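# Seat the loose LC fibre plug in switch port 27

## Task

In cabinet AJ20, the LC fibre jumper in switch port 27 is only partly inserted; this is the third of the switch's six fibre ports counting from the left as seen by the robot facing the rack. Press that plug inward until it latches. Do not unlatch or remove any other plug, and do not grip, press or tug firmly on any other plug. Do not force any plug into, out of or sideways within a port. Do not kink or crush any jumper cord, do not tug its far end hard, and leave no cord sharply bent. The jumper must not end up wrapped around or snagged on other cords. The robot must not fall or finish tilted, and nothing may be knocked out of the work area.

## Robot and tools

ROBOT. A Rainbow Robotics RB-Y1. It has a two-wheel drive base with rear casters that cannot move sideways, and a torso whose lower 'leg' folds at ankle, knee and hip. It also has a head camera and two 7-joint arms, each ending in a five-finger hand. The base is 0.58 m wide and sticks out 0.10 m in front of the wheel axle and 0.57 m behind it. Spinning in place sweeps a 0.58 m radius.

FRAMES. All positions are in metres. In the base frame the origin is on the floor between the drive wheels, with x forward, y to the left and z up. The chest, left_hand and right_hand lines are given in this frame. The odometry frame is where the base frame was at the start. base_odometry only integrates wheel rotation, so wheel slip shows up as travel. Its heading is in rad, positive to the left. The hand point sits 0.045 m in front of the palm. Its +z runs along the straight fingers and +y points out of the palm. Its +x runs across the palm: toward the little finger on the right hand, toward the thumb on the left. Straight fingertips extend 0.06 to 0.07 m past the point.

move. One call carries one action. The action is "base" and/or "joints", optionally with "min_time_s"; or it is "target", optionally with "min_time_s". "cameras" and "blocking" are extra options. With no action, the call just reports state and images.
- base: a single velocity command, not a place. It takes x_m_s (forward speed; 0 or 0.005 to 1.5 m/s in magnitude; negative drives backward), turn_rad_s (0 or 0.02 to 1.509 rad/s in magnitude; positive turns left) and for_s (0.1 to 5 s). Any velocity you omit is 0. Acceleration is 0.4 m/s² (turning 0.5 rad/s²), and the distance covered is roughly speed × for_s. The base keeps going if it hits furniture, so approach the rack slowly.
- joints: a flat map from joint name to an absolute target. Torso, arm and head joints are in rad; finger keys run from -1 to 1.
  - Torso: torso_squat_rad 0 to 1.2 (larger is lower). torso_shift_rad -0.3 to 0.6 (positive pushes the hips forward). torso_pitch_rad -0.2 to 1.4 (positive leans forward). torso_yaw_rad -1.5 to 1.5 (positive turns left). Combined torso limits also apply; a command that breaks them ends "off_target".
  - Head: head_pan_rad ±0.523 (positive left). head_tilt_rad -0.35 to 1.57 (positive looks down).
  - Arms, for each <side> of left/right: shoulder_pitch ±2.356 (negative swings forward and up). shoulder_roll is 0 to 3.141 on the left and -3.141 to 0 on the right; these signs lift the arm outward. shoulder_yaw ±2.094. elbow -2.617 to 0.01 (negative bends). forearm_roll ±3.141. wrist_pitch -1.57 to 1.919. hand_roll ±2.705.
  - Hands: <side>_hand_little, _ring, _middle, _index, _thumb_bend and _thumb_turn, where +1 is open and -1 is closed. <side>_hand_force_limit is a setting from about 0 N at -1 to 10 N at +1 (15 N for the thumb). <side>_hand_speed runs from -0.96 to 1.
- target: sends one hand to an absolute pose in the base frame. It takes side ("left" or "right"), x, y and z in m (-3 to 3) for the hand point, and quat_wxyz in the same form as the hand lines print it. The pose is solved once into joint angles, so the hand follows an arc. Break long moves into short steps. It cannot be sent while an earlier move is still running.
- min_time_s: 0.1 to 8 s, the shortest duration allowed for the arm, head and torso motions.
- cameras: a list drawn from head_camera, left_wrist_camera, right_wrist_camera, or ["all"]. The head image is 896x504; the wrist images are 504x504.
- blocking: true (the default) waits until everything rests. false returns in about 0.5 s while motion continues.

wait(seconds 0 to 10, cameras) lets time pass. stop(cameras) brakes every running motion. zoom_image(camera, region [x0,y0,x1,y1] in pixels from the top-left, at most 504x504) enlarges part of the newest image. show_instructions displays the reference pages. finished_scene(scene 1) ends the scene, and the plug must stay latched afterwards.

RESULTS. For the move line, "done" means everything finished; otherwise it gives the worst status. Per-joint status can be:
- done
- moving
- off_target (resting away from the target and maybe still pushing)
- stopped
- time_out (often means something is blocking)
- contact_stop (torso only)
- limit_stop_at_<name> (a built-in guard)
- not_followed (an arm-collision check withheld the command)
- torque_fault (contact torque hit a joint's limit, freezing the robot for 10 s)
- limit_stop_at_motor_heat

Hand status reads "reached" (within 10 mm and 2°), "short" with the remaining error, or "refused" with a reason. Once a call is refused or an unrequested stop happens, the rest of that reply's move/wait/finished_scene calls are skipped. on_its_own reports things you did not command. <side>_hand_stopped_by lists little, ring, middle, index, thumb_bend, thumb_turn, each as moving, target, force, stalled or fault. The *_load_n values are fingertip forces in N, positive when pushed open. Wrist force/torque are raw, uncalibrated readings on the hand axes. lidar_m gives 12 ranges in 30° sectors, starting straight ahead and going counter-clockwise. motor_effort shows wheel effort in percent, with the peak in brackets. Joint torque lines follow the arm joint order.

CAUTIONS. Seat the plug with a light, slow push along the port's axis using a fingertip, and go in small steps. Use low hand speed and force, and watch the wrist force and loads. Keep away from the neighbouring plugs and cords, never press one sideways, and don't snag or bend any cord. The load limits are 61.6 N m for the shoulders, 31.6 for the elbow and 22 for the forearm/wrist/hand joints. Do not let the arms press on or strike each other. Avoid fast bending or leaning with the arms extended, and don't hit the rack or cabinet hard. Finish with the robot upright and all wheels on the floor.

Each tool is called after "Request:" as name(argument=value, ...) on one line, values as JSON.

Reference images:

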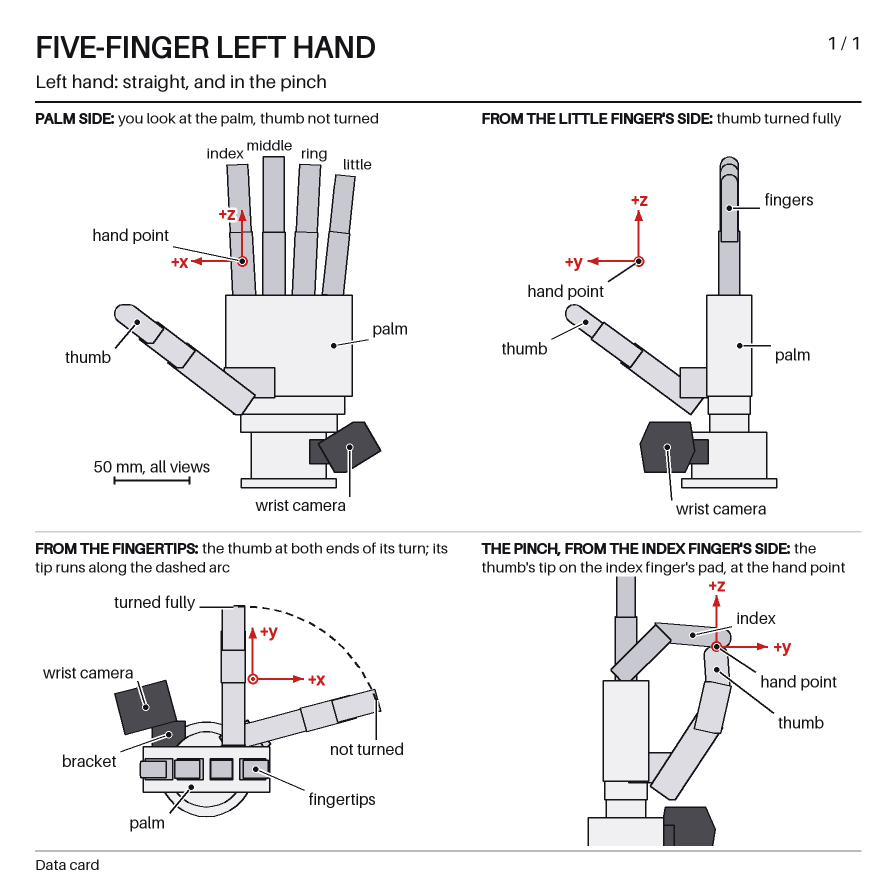

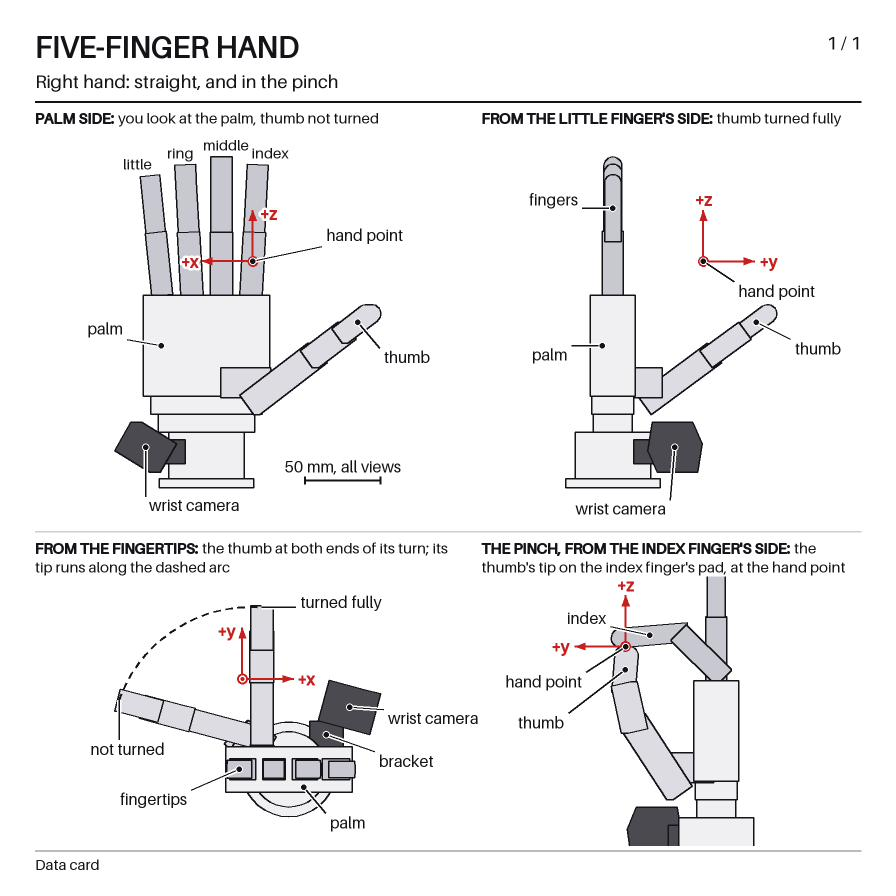

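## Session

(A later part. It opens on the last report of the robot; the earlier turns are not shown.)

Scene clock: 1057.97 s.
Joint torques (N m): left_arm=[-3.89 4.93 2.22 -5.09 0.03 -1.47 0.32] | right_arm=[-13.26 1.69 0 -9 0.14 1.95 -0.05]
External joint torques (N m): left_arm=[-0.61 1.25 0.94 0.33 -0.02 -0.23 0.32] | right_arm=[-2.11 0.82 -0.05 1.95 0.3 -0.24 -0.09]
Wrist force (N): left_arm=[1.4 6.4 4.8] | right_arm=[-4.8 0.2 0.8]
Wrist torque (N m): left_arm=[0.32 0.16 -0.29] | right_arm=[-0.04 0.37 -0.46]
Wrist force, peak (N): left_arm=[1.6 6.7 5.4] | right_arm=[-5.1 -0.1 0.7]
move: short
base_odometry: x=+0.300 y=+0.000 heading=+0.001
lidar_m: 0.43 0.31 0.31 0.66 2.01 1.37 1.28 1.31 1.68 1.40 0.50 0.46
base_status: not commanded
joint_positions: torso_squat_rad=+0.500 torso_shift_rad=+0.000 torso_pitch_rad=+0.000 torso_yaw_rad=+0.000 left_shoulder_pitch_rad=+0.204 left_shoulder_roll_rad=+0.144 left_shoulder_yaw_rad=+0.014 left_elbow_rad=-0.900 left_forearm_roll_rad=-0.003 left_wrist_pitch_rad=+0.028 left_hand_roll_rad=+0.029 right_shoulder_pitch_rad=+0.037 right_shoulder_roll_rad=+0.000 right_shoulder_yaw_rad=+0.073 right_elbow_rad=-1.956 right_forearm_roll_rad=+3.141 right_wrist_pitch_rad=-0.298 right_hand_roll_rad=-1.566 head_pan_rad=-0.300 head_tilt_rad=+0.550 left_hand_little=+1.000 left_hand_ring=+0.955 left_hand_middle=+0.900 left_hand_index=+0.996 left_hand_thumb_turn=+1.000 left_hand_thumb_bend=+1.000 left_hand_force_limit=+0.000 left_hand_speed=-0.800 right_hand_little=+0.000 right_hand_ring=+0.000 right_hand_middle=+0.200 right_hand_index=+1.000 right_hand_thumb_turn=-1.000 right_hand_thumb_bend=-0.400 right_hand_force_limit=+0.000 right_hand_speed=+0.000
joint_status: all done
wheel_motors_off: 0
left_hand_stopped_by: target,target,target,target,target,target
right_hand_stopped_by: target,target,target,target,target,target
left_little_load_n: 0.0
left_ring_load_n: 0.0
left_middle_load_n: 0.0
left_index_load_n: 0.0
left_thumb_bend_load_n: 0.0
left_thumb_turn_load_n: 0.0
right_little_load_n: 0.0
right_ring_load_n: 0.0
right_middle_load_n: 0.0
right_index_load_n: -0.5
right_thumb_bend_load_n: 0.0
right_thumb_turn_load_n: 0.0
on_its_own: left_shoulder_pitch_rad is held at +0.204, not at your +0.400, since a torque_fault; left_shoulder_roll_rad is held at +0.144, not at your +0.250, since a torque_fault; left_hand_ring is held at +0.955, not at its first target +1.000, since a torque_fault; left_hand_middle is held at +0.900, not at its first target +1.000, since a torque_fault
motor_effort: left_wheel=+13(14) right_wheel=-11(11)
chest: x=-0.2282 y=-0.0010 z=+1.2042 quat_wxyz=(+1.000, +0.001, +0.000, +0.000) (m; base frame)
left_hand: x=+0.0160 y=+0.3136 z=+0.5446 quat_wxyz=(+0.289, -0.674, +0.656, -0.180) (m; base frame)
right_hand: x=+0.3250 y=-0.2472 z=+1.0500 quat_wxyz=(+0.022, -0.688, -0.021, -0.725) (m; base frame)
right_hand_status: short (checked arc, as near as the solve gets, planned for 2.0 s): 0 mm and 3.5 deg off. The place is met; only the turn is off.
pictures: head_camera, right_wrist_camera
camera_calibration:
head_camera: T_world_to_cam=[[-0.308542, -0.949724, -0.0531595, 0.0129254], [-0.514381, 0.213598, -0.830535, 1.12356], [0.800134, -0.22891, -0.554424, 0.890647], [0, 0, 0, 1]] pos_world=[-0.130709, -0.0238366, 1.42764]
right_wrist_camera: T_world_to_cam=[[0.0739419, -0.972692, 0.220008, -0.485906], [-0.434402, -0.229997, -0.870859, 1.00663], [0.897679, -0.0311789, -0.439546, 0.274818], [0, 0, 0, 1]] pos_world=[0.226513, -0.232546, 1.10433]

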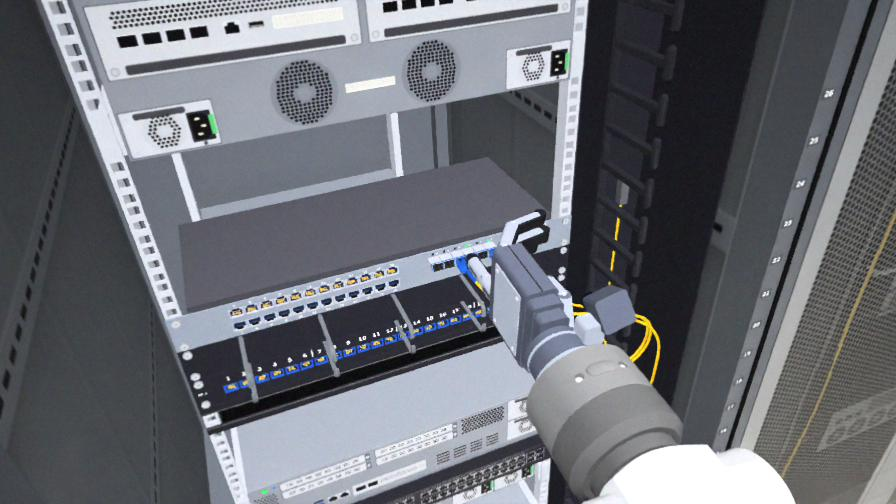

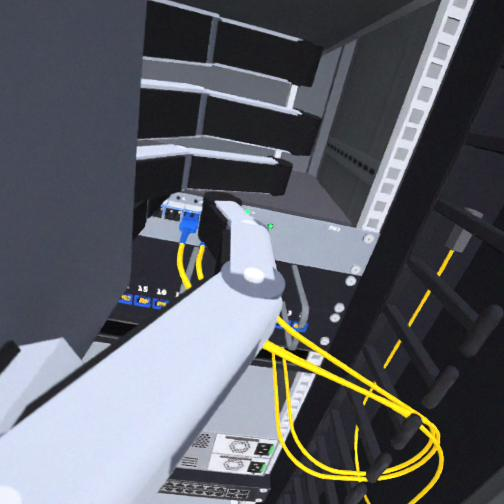

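Request:
zoom_image(camera="right_wrist_camera", region=[160, 185, 220, 245])

Request:
zoom_image(camera="head_camera", region=[450, 250, 480, 280])

Scaled by 8.400 from the camera's 504x504 image, which has a finer 720x720 frame.

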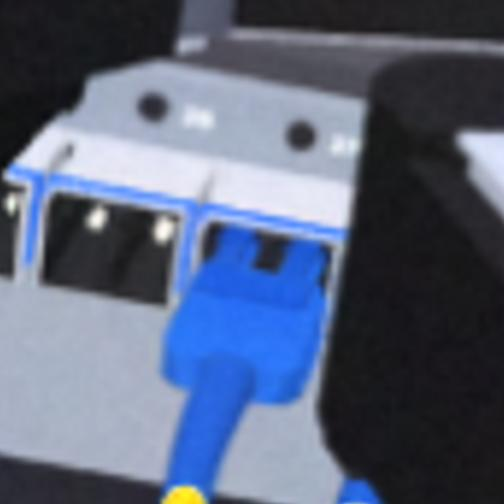

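Scaled by 16.800 from the camera's 896x504 image, which has a finer 1280x720 frame.

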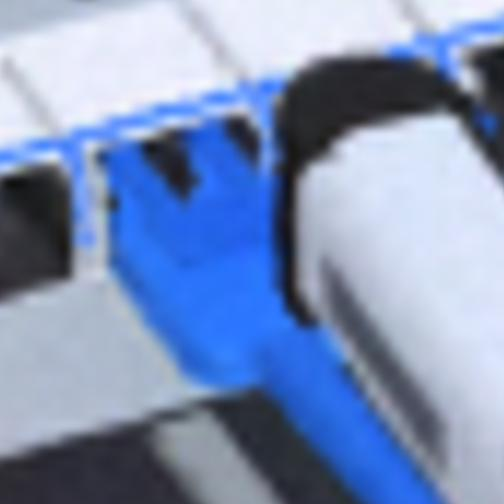

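Request:
move(target={"side":"right","x":0.3225,"y":-0.221,"z":1.0455,"quat_wxyz":[0.0531,0.7903,-0.0692,0.6064]}, min_time_s=2, cameras=["head_camera","right_wrist_camera"])

Request:
zoom_image(camera="right_wrist_camera", region=[130, 150, 270, 290])

Request:
zoom_image(camera="head_camera", region=[440, 235, 500, 295])

Scene clock: 1241.37 s.
Joint torques (N m): left_arm=[-4.02 4.87 2.35 -4.97 -0.14 -1.43 0.32] | right_arm=[-14.59 1.1 0.04 -8.61 0.28 1.8 -0.06]
External joint torques (N m): left_arm=[-0.75 1.19 1.07 0.45 -0.19 -0.19 0.32] | right_arm=[-1.06 0.63 0.17 1.15 0.39 -0.29 -0.09]
Wrist force (N): left_arm=[1.6 6.7 4.7] | right_arm=[-4.5 0.8 2.2]
Wrist torque (N m): left_arm=[0.35 0.12 -0.27] | right_arm=[-0.05 0.31 -0.44]
Wrist force, peak (N): left_arm=[1.7 6.8 5.2] | right_arm=[-4.8 0.6 2.6]
move: short
base_odometry: x=+0.300 y=+0.000 heading=+0.001
lidar_m: 0.43 0.31 0.30 0.67 2.01 1.37 1.28 1.31 1.68 1.39 0.50 0.46
base_status: not commanded
joint_positions: torso_squat_rad=+0.500 torso_shift_rad=+0.000 torso_pitch_rad=+0.000 torso_yaw_rad=+0.000 left_shoulder_pitch_rad=+0.204 left_shoulder_roll_rad=+0.144 left_shoulder_yaw_rad=+0.014 left_elbow_rad=-0.900 left_forearm_roll_rad=-0.003 left_wrist_pitch_rad=+0.028 left_hand_roll_rad=+0.029 right_shoulder_pitch_rad=-0.170 right_shoulder_roll_rad=+0.000 right_shoulder_yaw_rad=+0.050 right_elbow_rad=-2.103 right_forearm_roll_rad=+3.141 right_wrist_pitch_rad=-0.968 right_hand_roll_rad=-1.674 head_pan_rad=-0.300 head_tilt_rad=+0.550 left_hand_little=+1.000 left_hand_ring=+0.955 left_hand_middle=+0.900 left_hand_index=+0.996 left_hand_thumb_turn=+1.000 left_hand_thumb_bend=+1.000 left_hand_force_limit=+0.000 left_hand_speed=-0.800 right_hand_little=+0.000 right_hand_ring=+0.000 right_hand_middle=+0.200 right_hand_index=+1.000 right_hand_thumb_turn=-1.000 right_hand_thumb_bend=-0.400 right_hand_force_limit=+0.000 right_hand_speed=+0.000
joint_status: all done
wheel_motors_off: 0
left_hand_stopped_by: target,target,target,target,target,target
right_hand_stopped_by: target,target,target,target,target,target
left_little_load_n: 0.0
left_ring_load_n: 0.0
left_middle_load_n: 0.0
left_index_load_n: 0.0
left_thumb_bend_load_n: 0.0
left_thumb_turn_load_n: 0.0
right_little_load_n: 0.0
right_ring_load_n: 0.0
right_middle_load_n: 0.0
right_index_load_n: 0.0
right_thumb_bend_load_n: 0.0
right_thumb_turn_load_n: 0.0
on_its_own: left_shoulder_pitch_rad is held at +0.204, not at your +0.400, since a torque_fault; left_shoulder_roll_rad is held at +0.144, not at your +0.250, since a torque_fault; left_hand_ring is held at +0.955, not at its first target +1.000, since a torque_fault; left_hand_middle is held at +0.900, not at its first target +1.000, since a torque_fault
motor_effort: left_wheel=+13(14) right_wheel=-9(11)
chest: x=-0.2282 y=-0.0010 z=+1.2042 quat_wxyz=(+1.000, +0.001, +0.000, +0.000) (m; base frame)
left_hand: x=+0.0160 y=+0.3136 z=+0.5446 quat_wxyz=(+0.289, -0.674, +0.656, -0.180) (m; base frame)
right_hand: x=+0.3225 y=-0.2212 z=+1.0455 quat_wxyz=(+0.059, -0.798, -0.005, -0.600) (m; base frame)
right_hand_status: short (checked arc, as near as the solve gets, planned for 2.0 s): 0 mm and 15.5 deg off. The place is met; only the turn is off.
pictures: head_camera, right_wrist_camera
camera_calibration:
head_camera: T_world_to_cam=[[-0.308542, -0.949724, -0.0531595, 0.0129254], [-0.514381, 0.213598, -0.830535, 1.12356], [0.800134, -0.22891, -0.554424, 0.890647], [0, 0, 0, 1]] pos_world=[-0.130709, -0.0238366, 1.42764]
right_wrist_camera: T_world_to_cam=[[0.164375, -0.979523, 0.116261, -0.381644], [-0.692269, -0.198518, -0.693797, 0.912623], [0.70267, 0.033559, -0.710724, 0.63661], [0, 0, 0, 1]] pos_world=[0.247186, -0.21402, 1.13]

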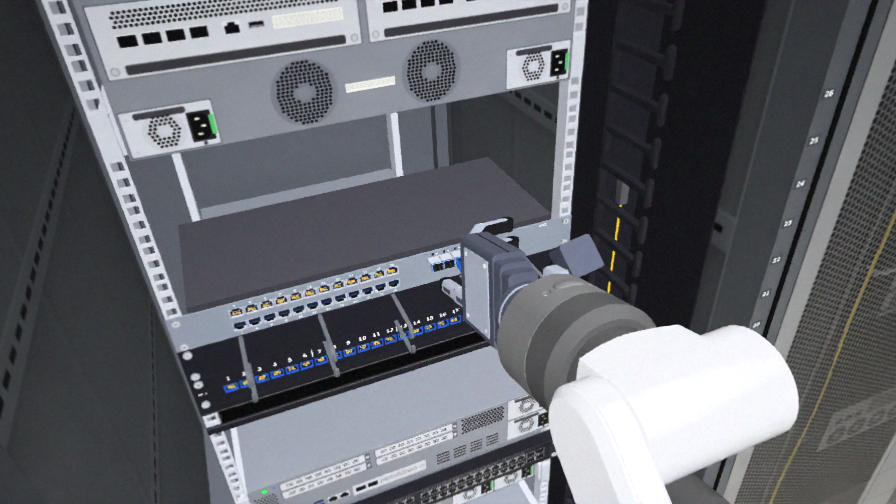

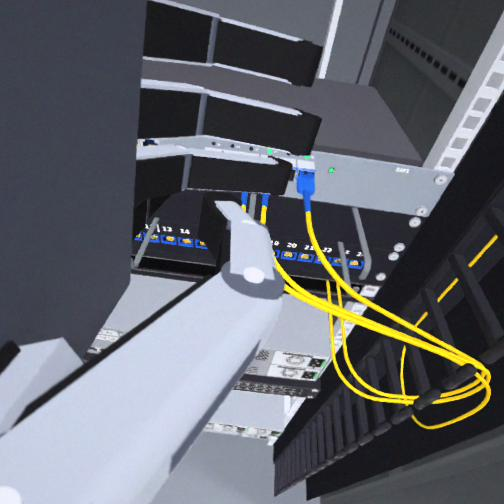

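Scaled by 3.600 from the camera's 504x504 image, which has a finer 720x720 frame.

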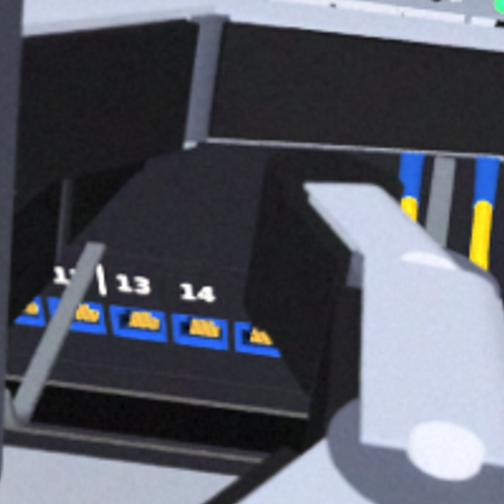

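Scaled by 8.400 from the camera's 896x504 image, which has a finer 1280x720 frame.

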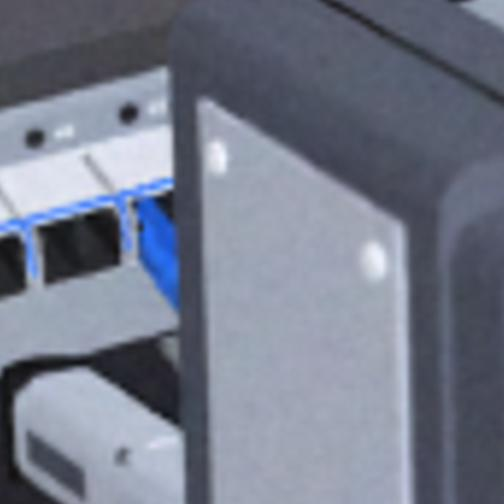

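Request:
move(target={"side":"right","x":0.25,"y":-0.24,"z":1.09,"quat_wxyz":[0.0531,0.7903,-0.0692,0.6064]}, min_time_s=1.5)

Request:
move(joints={"right_shoulder_roll_rad":-0.12,"right_forearm_roll_rad":0.0,"right_wrist_pitch_rad":0.9,"right_hand_roll_rad":1.45}, min_time_s=3, cameras=["head_camera"])

Scene clock: 1262.30 s.
Joint torques (N m): left_arm=[-3.62 5.09 2.35 -4.99 0.14 -1.41 0.32] | right_arm=[-9.11 1.1 2.04 -7.38 0.07 1.92 0.19]
External joint torques (N m): left_arm=[-0.35 1.41 1.07 0.44 0.09 -0.17 0.32] | right_arm=[1.05 0.5 2.06 0.98 0.17 -0.17 0.16]
Wrist force (N): left_arm=[1.8 6.1 4.8] | right_arm=[-4.6 0.6 2.5]
Wrist torque (N m): left_arm=[0.24 0.07 -0.29] | right_arm=[-0.11 0.28 -0.29]
Wrist force, peak (N): left_arm=[1.6 6.9 5.4] | right_arm=[-4.8 0.6 2.7]
move: short
base_odometry: x=+0.300 y=+0.000 heading=+0.001
lidar_m: 0.43 0.31 0.30 0.67 2.01 1.37 1.28 1.31 1.68 1.40 0.50 0.47
base_status: not commanded
joint_positions: torso_squat_rad=+0.500 torso_shift_rad=+0.000 torso_pitch_rad=+0.000 torso_yaw_rad=+0.000 left_shoulder_pitch_rad=+0.204 left_shoulder_roll_rad=+0.144 left_shoulder_yaw_rad=+0.014 left_elbow_rad=-0.900 left_forearm_roll_rad=-0.003 left_wrist_pitch_rad=+0.028 left_hand_roll_rad=+0.029 right_shoulder_pitch_rad=-0.046 right_shoulder_roll_rad=+0.000 right_shoulder_yaw_rad=+0.064 right_elbow_rad=-2.472 right_forearm_roll_rad=+3.141 right_wrist_pitch_rad=-1.216 right_hand_roll_rad=-1.657 head_pan_rad=-0.300 head_tilt_rad=+0.550 left_hand_little=+1.000 left_hand_ring=+0.955 left_hand_middle=+0.900 left_hand_index=+0.996 left_hand_thumb_turn=+1.000 left_hand_thumb_bend=+1.000 left_hand_force_limit=+0.000 left_hand_speed=-0.800 right_hand_little=+0.000 right_hand_ring=+0.000 right_hand_middle=+0.200 right_hand_index=+1.000 right_hand_thumb_turn=-1.000 right_hand_thumb_bend=-0.400 right_hand_force_limit=+0.000 right_hand_speed=+0.000
joint_status: all done
wheel_motors_off: 0
left_hand_stopped_by: target,target,target,target,target,target
right_hand_stopped_by: target,target,target,target,target,target
left_little_load_n: 0.0
left_ring_load_n: 0.0
left_middle_load_n: 0.0
left_index_load_n: 0.0
left_thumb_bend_load_n: 0.0
left_thumb_turn_load_n: 0.0
right_little_load_n: 0.0
right_ring_load_n: 0.0
right_middle_load_n: 0.0
right_index_load_n: 0.0
right_thumb_bend_load_n: 0.0
right_thumb_turn_load_n: 0.5
on_its_own: left_shoulder_pitch_rad is held at +0.204, not at your +0.400, since a torque_fault; left_shoulder_roll_rad is held at +0.144, not at your +0.250, since a torque_fault; left_hand_ring is held at +0.955, not at its first target +1.000, since a torque_fault; left_hand_middle is held at +0.900, not at its first target +1.000, since a torque_fault
motor_effort: left_wheel=+14(14) right_wheel=-9(11)
chest: x=-0.2282 y=-0.0010 z=+1.2042 quat_wxyz=(+1.000, +0.001, +0.000, +0.000) (m; base frame)
left_hand: x=+0.0160 y=+0.3136 z=+0.5446 quat_wxyz=(+0.289, -0.674, +0.656, -0.180) (m; base frame)
right_hand: x=+0.2501 y=-0.2404 z=+1.0902 quat_wxyz=(+0.050, -0.796, +0.002, -0.603) (m; base frame)
right_hand_status: short (checked arc, as near as the solve gets, planned for 1.5 s): 1 mm and 14.1 deg off. The place is met; only the turn is off.
pictures: none

Scene clock: 1265.60 s.
Joint torques (N m): left_arm=[-3.58 4.86 2.23 -5.03 -0.09 -1.49 0.29] | right_arm=[-8.93 -1.82 0.74 -7.37 0.31 -2.27 -0.15]
External joint torques (N m): left_arm=[-0.31 1.18 0.95 0.39 -0.14 -0.25 0.29] | right_arm=[1.35 -0.41 1.99 1.07 -0.04 -0.1 -0.19]
Wrist force (N): left_arm=[2.2 6.6 5.3] | right_arm=[-4.6 0.0 1.3]
Wrist torque (N m): left_arm=[0.29 0.05 -0.26] | right_arm=[-0.04 0.29 -0.29]
Wrist force, peak (N): left_arm=[2.2 6.6 5.3] | right_arm=[-5.0 0.2 2.3]
move: done
base_odometry: x=+0.300 y=+0.000 heading=+0.001
lidar_m: 0.43 0.31 0.29 0.68 2.01 1.36 1.28 1.31 1.69 1.40 0.50 0.47
base_status: not commanded
joint_positions: torso_squat_rad=+0.500 torso_shift_rad=+0.000 torso_pitch_rad=+0.000 torso_yaw_rad=+0.000 left_shoulder_pitch_rad=+0.204 left_shoulder_roll_rad=+0.144 left_shoulder_yaw_rad=+0.014 left_elbow_rad=-0.900 left_forearm_roll_rad=-0.003 left_wrist_pitch_rad=+0.028 left_hand_roll_rad=+0.029 right_shoulder_pitch_rad=-0.046 right_shoulder_roll_rad=-0.120 right_shoulder_yaw_rad=+0.064 right_elbow_rad=-2.472 right_forearm_roll_rad=+0.000 right_wrist_pitch_rad=+0.900 right_hand_roll_rad=+1.450 head_pan_rad=-0.300 head_tilt_rad=+0.550 left_hand_little=+1.000 left_hand_ring=+0.955 left_hand_middle=+0.900 left_hand_index=+0.996 left_hand_thumb_turn=+1.000 left_hand_thumb_bend=+1.000 left_hand_force_limit=+0.000 left_hand_speed=-0.800 right_hand_little=+0.000 right_hand_ring=+0.000 right_hand_middle=+0.200 right_hand_index=+1.000 right_hand_thumb_turn=-1.000 right_hand_thumb_bend=-0.400 right_hand_force_limit=+0.000 right_hand_speed=+0.000
joint_status: all done
wheel_motors_off: 0
left_hand_stopped_by: target,target,target,target,target,target
right_hand_stopped_by: target,target,target,target,target,target
left_little_load_n: 0.0
left_ring_load_n: 0.0
left_middle_load_n: -0.5
left_index_load_n: 0.0
left_thumb_bend_load_n: 0.0
left_thumb_turn_load_n: 0.0
right_little_load_n: 0.0
right_ring_load_n: 0.0
right_middle_load_n: 0.0
right_index_load_n: 0.0
right_thumb_bend_load_n: 0.0
right_thumb_turn_load_n: 0.0
on_its_own: left_shoulder_pitch_rad is held at +0.204, not at your +0.400, since a torque_fault; left_shoulder_roll_rad is held at +0.144, not at your +0.250, since a torque_fault; left_hand_ring is held at +0.955, not at its first target +1.000, since a torque_fault; left_hand_middle is held at +0.900, not at its first target +1.000, since a torque_fault
motor_effort: left_wheel=+14(14) right_wheel=-10(11)
chest: x=-0.2282 y=-0.0010 z=+1.2042 quat_wxyz=(+1.000, +0.001, +0.000, +0.000) (m; base frame)
left_hand: x=+0.0160 y=+0.3136 z=+0.5446 quat_wxyz=(+0.289, -0.674, +0.656, -0.180) (m; base frame)
right_hand: x=+0.2711 y=-0.2531 z=+1.1774 quat_wxyz=(+0.029, -0.693, -0.028, -0.720) (m; base frame)
pictures: head_camera
camera_calibration:
head_camera: T_world_to_cam=[[-0.308542, -0.949724, -0.0531595, 0.0129254], [-0.514381, 0.213598, -0.830535, 1.12356], [0.800134, -0.22891, -0.554424, 0.890647], [0, 0, 0, 1]] pos_world=[-0.130709, -0.0238366, 1.42764]

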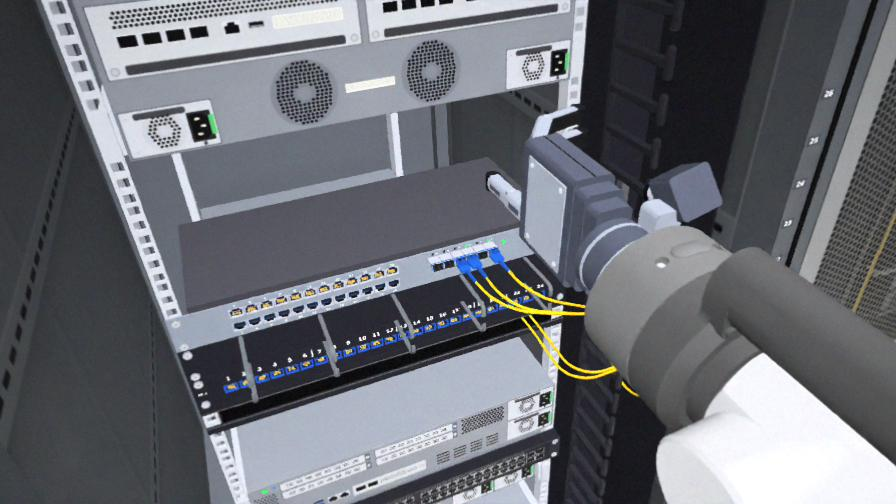

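Request:
zoom_image(camera="head_camera", region=[452, 248, 492, 288])

Request:
move(target={"side":"right","x":0.3,"y":-0.215,"z":1.06,"quat_wxyz":[0.0531,0.7903,-0.0692,0.6064]}, min_time_s=2, cameras=["head_camera","right_wrist_camera"])

Scaled by 12.600 from the camera's 896x504 image, which has a finer 1280x720 frame.

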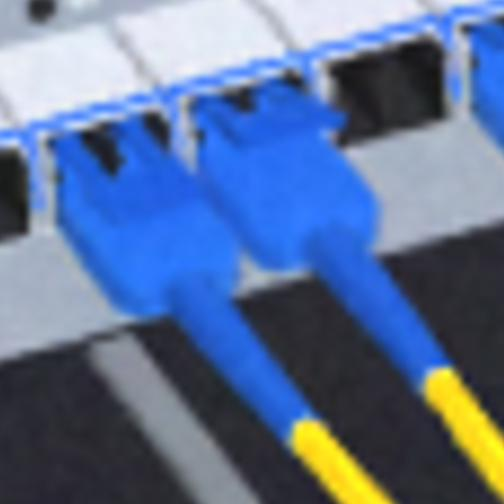

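Scene clock: 1272.77 s.
Joint torques (N m): left_arm=[-3.98 4.84 2.36 -5.05 0.05 -1.4 0.22] | right_arm=[-15.78 3.59 1.08 -7.61 1.2 -1.92 0]
External joint torques (N m): left_arm=[-0.7 1.16 1.07 0.37 0.01 -0.16 0.22] | right_arm=[-1.87 1.44 1.69 1.7 0.1 -0.09 -0.03]
Wrist force (N): left_arm=[1.8 6.1 5.4] | right_arm=[-4.6 -0.3 2.6]
Wrist torque (N m): left_arm=[0.19 0.10 -0.28] | right_arm=[-0.18 0.31 -0.44]
Wrist force, peak (N): left_arm=[2.1 6.3 5.6] | right_arm=[-5.0 -0.5 2.9]
move: done
base_odometry: x=+0.300 y=+0.000 heading=+0.001
lidar_m: 0.43 0.31 0.30 0.67 2.01 1.36 1.28 1.31 1.68 1.41 0.50 0.47
base_status: not commanded
joint_positions: torso_squat_rad=+0.500 torso_shift_rad=+0.000 torso_pitch_rad=+0.000 torso_yaw_rad=+0.000 left_shoulder_pitch_rad=+0.204 left_shoulder_roll_rad=+0.144 left_shoulder_yaw_rad=+0.014 left_elbow_rad=-0.900 left_forearm_roll_rad=-0.003 left_wrist_pitch_rad=+0.028 left_hand_roll_rad=+0.029 right_shoulder_pitch_rad=-0.235 right_shoulder_roll_rad=+0.000 right_shoulder_yaw_rad=+0.329 right_elbow_rad=-2.062 right_forearm_roll_rad=+0.591 right_wrist_pitch_rad=+1.127 right_hand_roll_rad=+1.039 head_pan_rad=-0.300 head_tilt_rad=+0.550 left_hand_little=+1.000 left_hand_ring=+0.955 left_hand_middle=+0.900 left_hand_index=+0.996 left_hand_thumb_turn=+1.000 left_hand_thumb_bend=+1.000 left_hand_force_limit=+0.000 left_hand_speed=-0.800 right_hand_little=+0.000 right_hand_ring=+0.000 right_hand_middle=+0.200 right_hand_index=+1.000 right_hand_thumb_turn=-1.000 right_hand_thumb_bend=-0.400 right_hand_force_limit=+0.000 right_hand_speed=+0.000
joint_status: all done
wheel_motors_off: 0
left_hand_stopped_by: target,target,target,target,target,target
right_hand_stopped_by: target,target,target,target,target,target
left_little_load_n: 0.0
left_ring_load_n: 0.0
left_middle_load_n: 0.0
left_index_load_n: 0.0
left_thumb_bend_load_n: 0.0
left_thumb_turn_load_n: 0.0
right_little_load_n: 0.0
right_ring_load_n: 0.0
right_middle_load_n: 0.0
right_index_load_n: 0.0
right_thumb_bend_load_n: 0.0
right_thumb_turn_load_n: 0.0
on_its_own: left_shoulder_pitch_rad is held at +0.204, not at your +0.400, since a torque_fault; left_shoulder_roll_rad is held at +0.144, not at your +0.250, since a torque_fault; left_hand_ring is held at +0.955, not at its first target +1.000, since a torque_fault; left_hand_middle is held at +0.900, not at its first target +1.000, since a torque_fault
motor_effort: left_wheel=+14(14) right_wheel=-9(11)
chest: x=-0.2282 y=-0.0010 z=+1.2042 quat_wxyz=(+1.000, +0.001, +0.000, +0.000) (m; base frame)
left_hand: x=+0.0160 y=+0.3136 z=+0.5446 quat_wxyz=(+0.289, -0.674, +0.656, -0.180) (m; base frame)
right_hand: x=+0.2998 y=-0.2153 z=+1.0604 quat_wxyz=(-0.053, -0.790, +0.068, -0.607) (m; base frame)
right_hand_status: reached (checked arc, planned for 2.0 s): 1 mm and 0.1 deg off.
pictures: head_camera, right_wrist_camera
camera_calibration:
head_camera: T_world_to_cam=[[-0.308542, -0.949724, -0.0531595, 0.0129254], [-0.514381, 0.213598, -0.830535, 1.12356], [0.800134, -0.22891, -0.554424, 0.890647], [0, 0, 0, 1]] pos_world=[-0.130709, -0.0238366, 1.42764]
right_wrist_camera: T_world_to_cam=[[-0.0864747, -0.975061, 0.204395, -0.391177], [-0.719046, -0.0809195, -0.690236, 0.938025], [0.689562, -0.206657, -0.694116, 0.597548], [0, 0, 0, 1]] pos_world=[0.228609, -0.182029, 1.14218]

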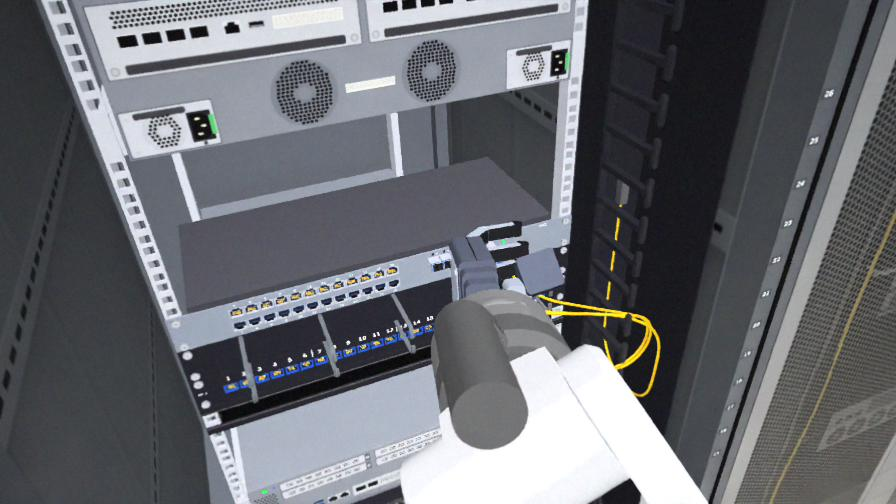

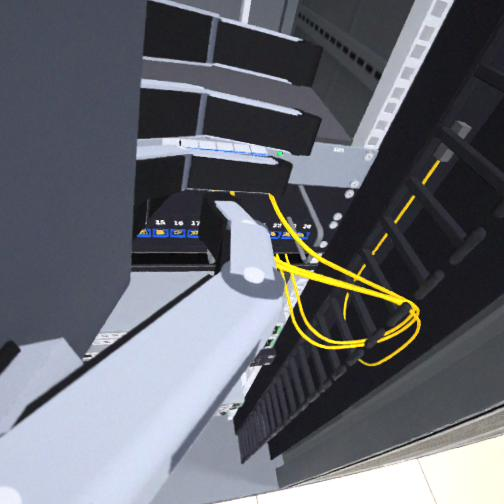

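Request:
move(target={"side":"right","x":0.325,"y":-0.2237,"z":1.0402,"quat_wxyz":[0.0589,0.7345,-0.0643,0.6730]}, min_time_s=1.5, cameras=["head_camera","right_wrist_camera"])

Request:
zoom_image(camera="right_wrist_camera", region=[140, 170, 240, 270])

Request:
zoom_image(camera="head_camera", region=[440, 235, 500, 295])

Scene clock: 1295.90 s.
Joint torques (N m): left_arm=[-3.4 4.86 2.12 -5.03 0.08 -1.53 0.25] | right_arm=[-12.88 1.35 2.22 -8.79 1.33 -1.84 -0.24]
External joint torques (N m): left_arm=[-0.13 1.18 0.83 0.39 0.03 -0.29 0.25] | right_arm=[0.76 -0.74 2.95 1.54 0.12 -0.32 -0.27]
Wrist force (N): left_arm=[1.6 6.5 4.8] | right_arm=[-4.7 -0.1 2.0]
Wrist torque (N m): left_arm=[0.34 0.14 -0.34] | right_arm=[-0.15 0.28 -0.47]
Wrist force, peak (N): left_arm=[2.1 6.8 5.1] | right_arm=[-4.8 -0.5 2.7]
move: done
base_odometry: x=+0.300 y=+0.000 heading=+0.001
lidar_m: 0.43 0.30 0.30 0.67 2.01 1.36 1.27 1.31 1.68 1.39 0.50 0.47
base_status: not commanded
joint_positions: torso_squat_rad=+0.500 torso_shift_rad=+0.000 torso_pitch_rad=+0.000 torso_yaw_rad=+0.000 left_shoulder_pitch_rad=+0.204 left_shoulder_roll_rad=+0.144 left_shoulder_yaw_rad=+0.014 left_elbow_rad=-0.900 left_forearm_roll_rad=-0.003 left_wrist_pitch_rad=+0.028 left_hand_roll_rad=+0.029 right_shoulder_pitch_rad=-0.159 right_shoulder_roll_rad=-0.025 right_shoulder_yaw_rad=+0.336 right_elbow_rad=-1.878 right_forearm_roll_rad=+0.827 right_wrist_pitch_rad=+0.780 right_hand_roll_rad=+0.770 head_pan_rad=-0.300 head_tilt_rad=+0.550 left_hand_little=+1.000 left_hand_ring=+0.955 left_hand_middle=+0.900 left_hand_index=+0.996 left_hand_thumb_turn=+1.000 left_hand_thumb_bend=+1.000 left_hand_force_limit=+0.000 left_hand_speed=-0.800 right_hand_little=+0.000 right_hand_ring=+0.000 right_hand_middle=+0.200 right_hand_index=+1.000 right_hand_thumb_turn=-1.000 right_hand_thumb_bend=-0.400 right_hand_force_limit=+0.000 right_hand_speed=+0.000
joint_status: all done
wheel_motors_off: 0
left_hand_stopped_by: target,target,target,target,target,target
right_hand_stopped_by: target,target,target,target,target,target
left_little_load_n: 0.0
left_ring_load_n: -0.5
left_middle_load_n: 0.0
left_index_load_n: 0.0
left_thumb_bend_load_n: 0.0
left_thumb_turn_load_n: 0.0
right_little_load_n: 0.0
right_ring_load_n: 0.0
right_middle_load_n: 0.0
right_index_load_n: 0.0
right_thumb_bend_load_n: 0.0
right_thumb_turn_load_n: 0.0
on_its_own: left_shoulder_pitch_rad is held at +0.204, not at your +0.400, since a torque_fault; left_shoulder_roll_rad is held at +0.144, not at your +0.250, since a torque_fault; left_hand_ring is held at +0.955, not at its first target +1.000, since a torque_fault; left_hand_middle is held at +0.900, not at its first target +1.000, since a torque_fault
motor_effort: left_wheel=+13(15) right_wheel=-10(11)
chest: x=-0.2282 y=-0.0010 z=+1.2042 quat_wxyz=(+1.000, +0.001, +0.000, +0.000) (m; base frame)
left_hand: x=+0.0160 y=+0.3136 z=+0.5446 quat_wxyz=(+0.289, -0.674, +0.656, -0.180) (m; base frame)
right_hand: x=+0.3250 y=-0.2234 z=+1.0405 quat_wxyz=(-0.058, -0.735, +0.063, -0.672) (m; base frame)
right_hand_status: reached (checked arc, planned for 1.5 s): 0 mm and 0.2 deg off.
pictures: head_camera, right_wrist_camera
camera_calibration:
head_camera: T_world_to_cam=[[-0.308542, -0.949724, -0.0531595, 0.0129254], [-0.514381, 0.213598, -0.830535, 1.12356], [0.800134, -0.22891, -0.554424, 0.890647], [0, 0, 0, 1]] pos_world=[-0.130709, -0.0238366, 1.42764]
right_wrist_camera: T_world_to_cam=[[-0.121209, -0.968934, 0.215583, -0.391784], [-0.593053, -0.103471, -0.798487, 1.0084], [0.795987, -0.224636, -0.562088, 0.388642], [0, 0, 0, 1]] pos_world=[0.241196, -0.18797, 1.10811]

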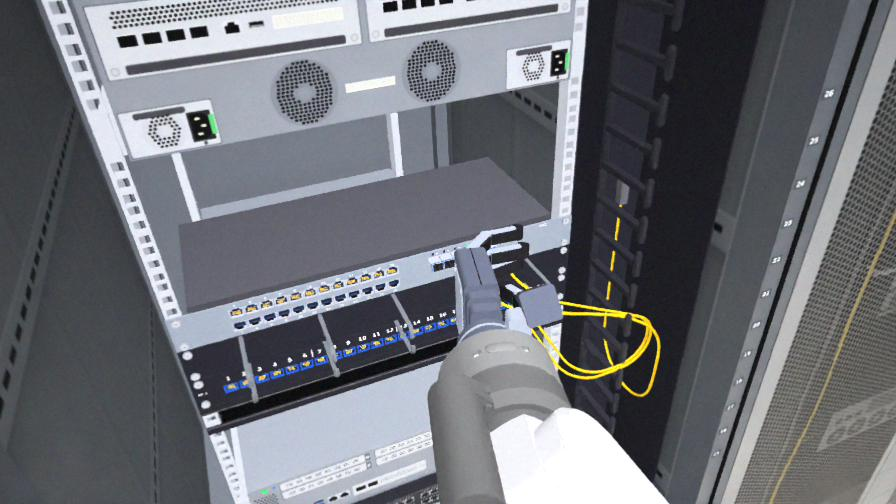

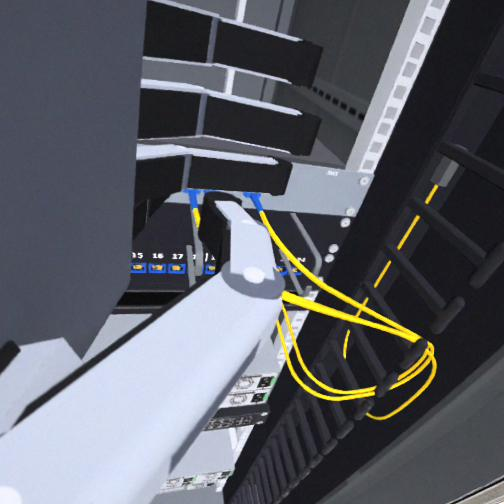

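Scaled by 5.040 from the camera's 504x504 image, which has a finer 720x720 frame.

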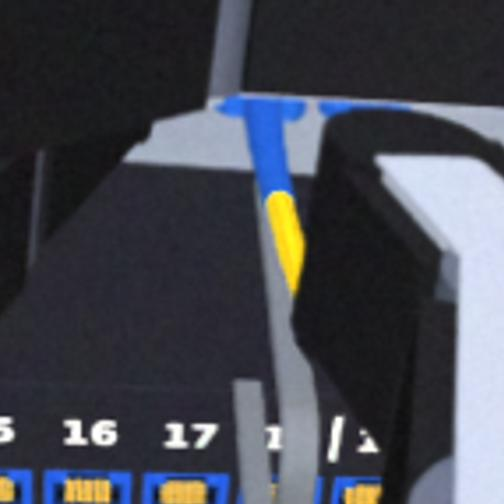

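Scaled by 8.400 from the camera's 896x504 image, which has a finer 1280x720 frame.

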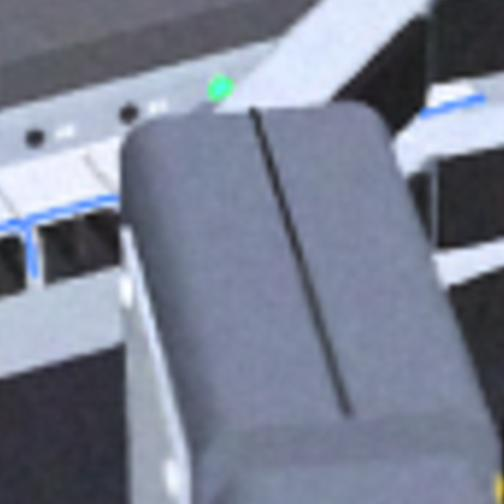

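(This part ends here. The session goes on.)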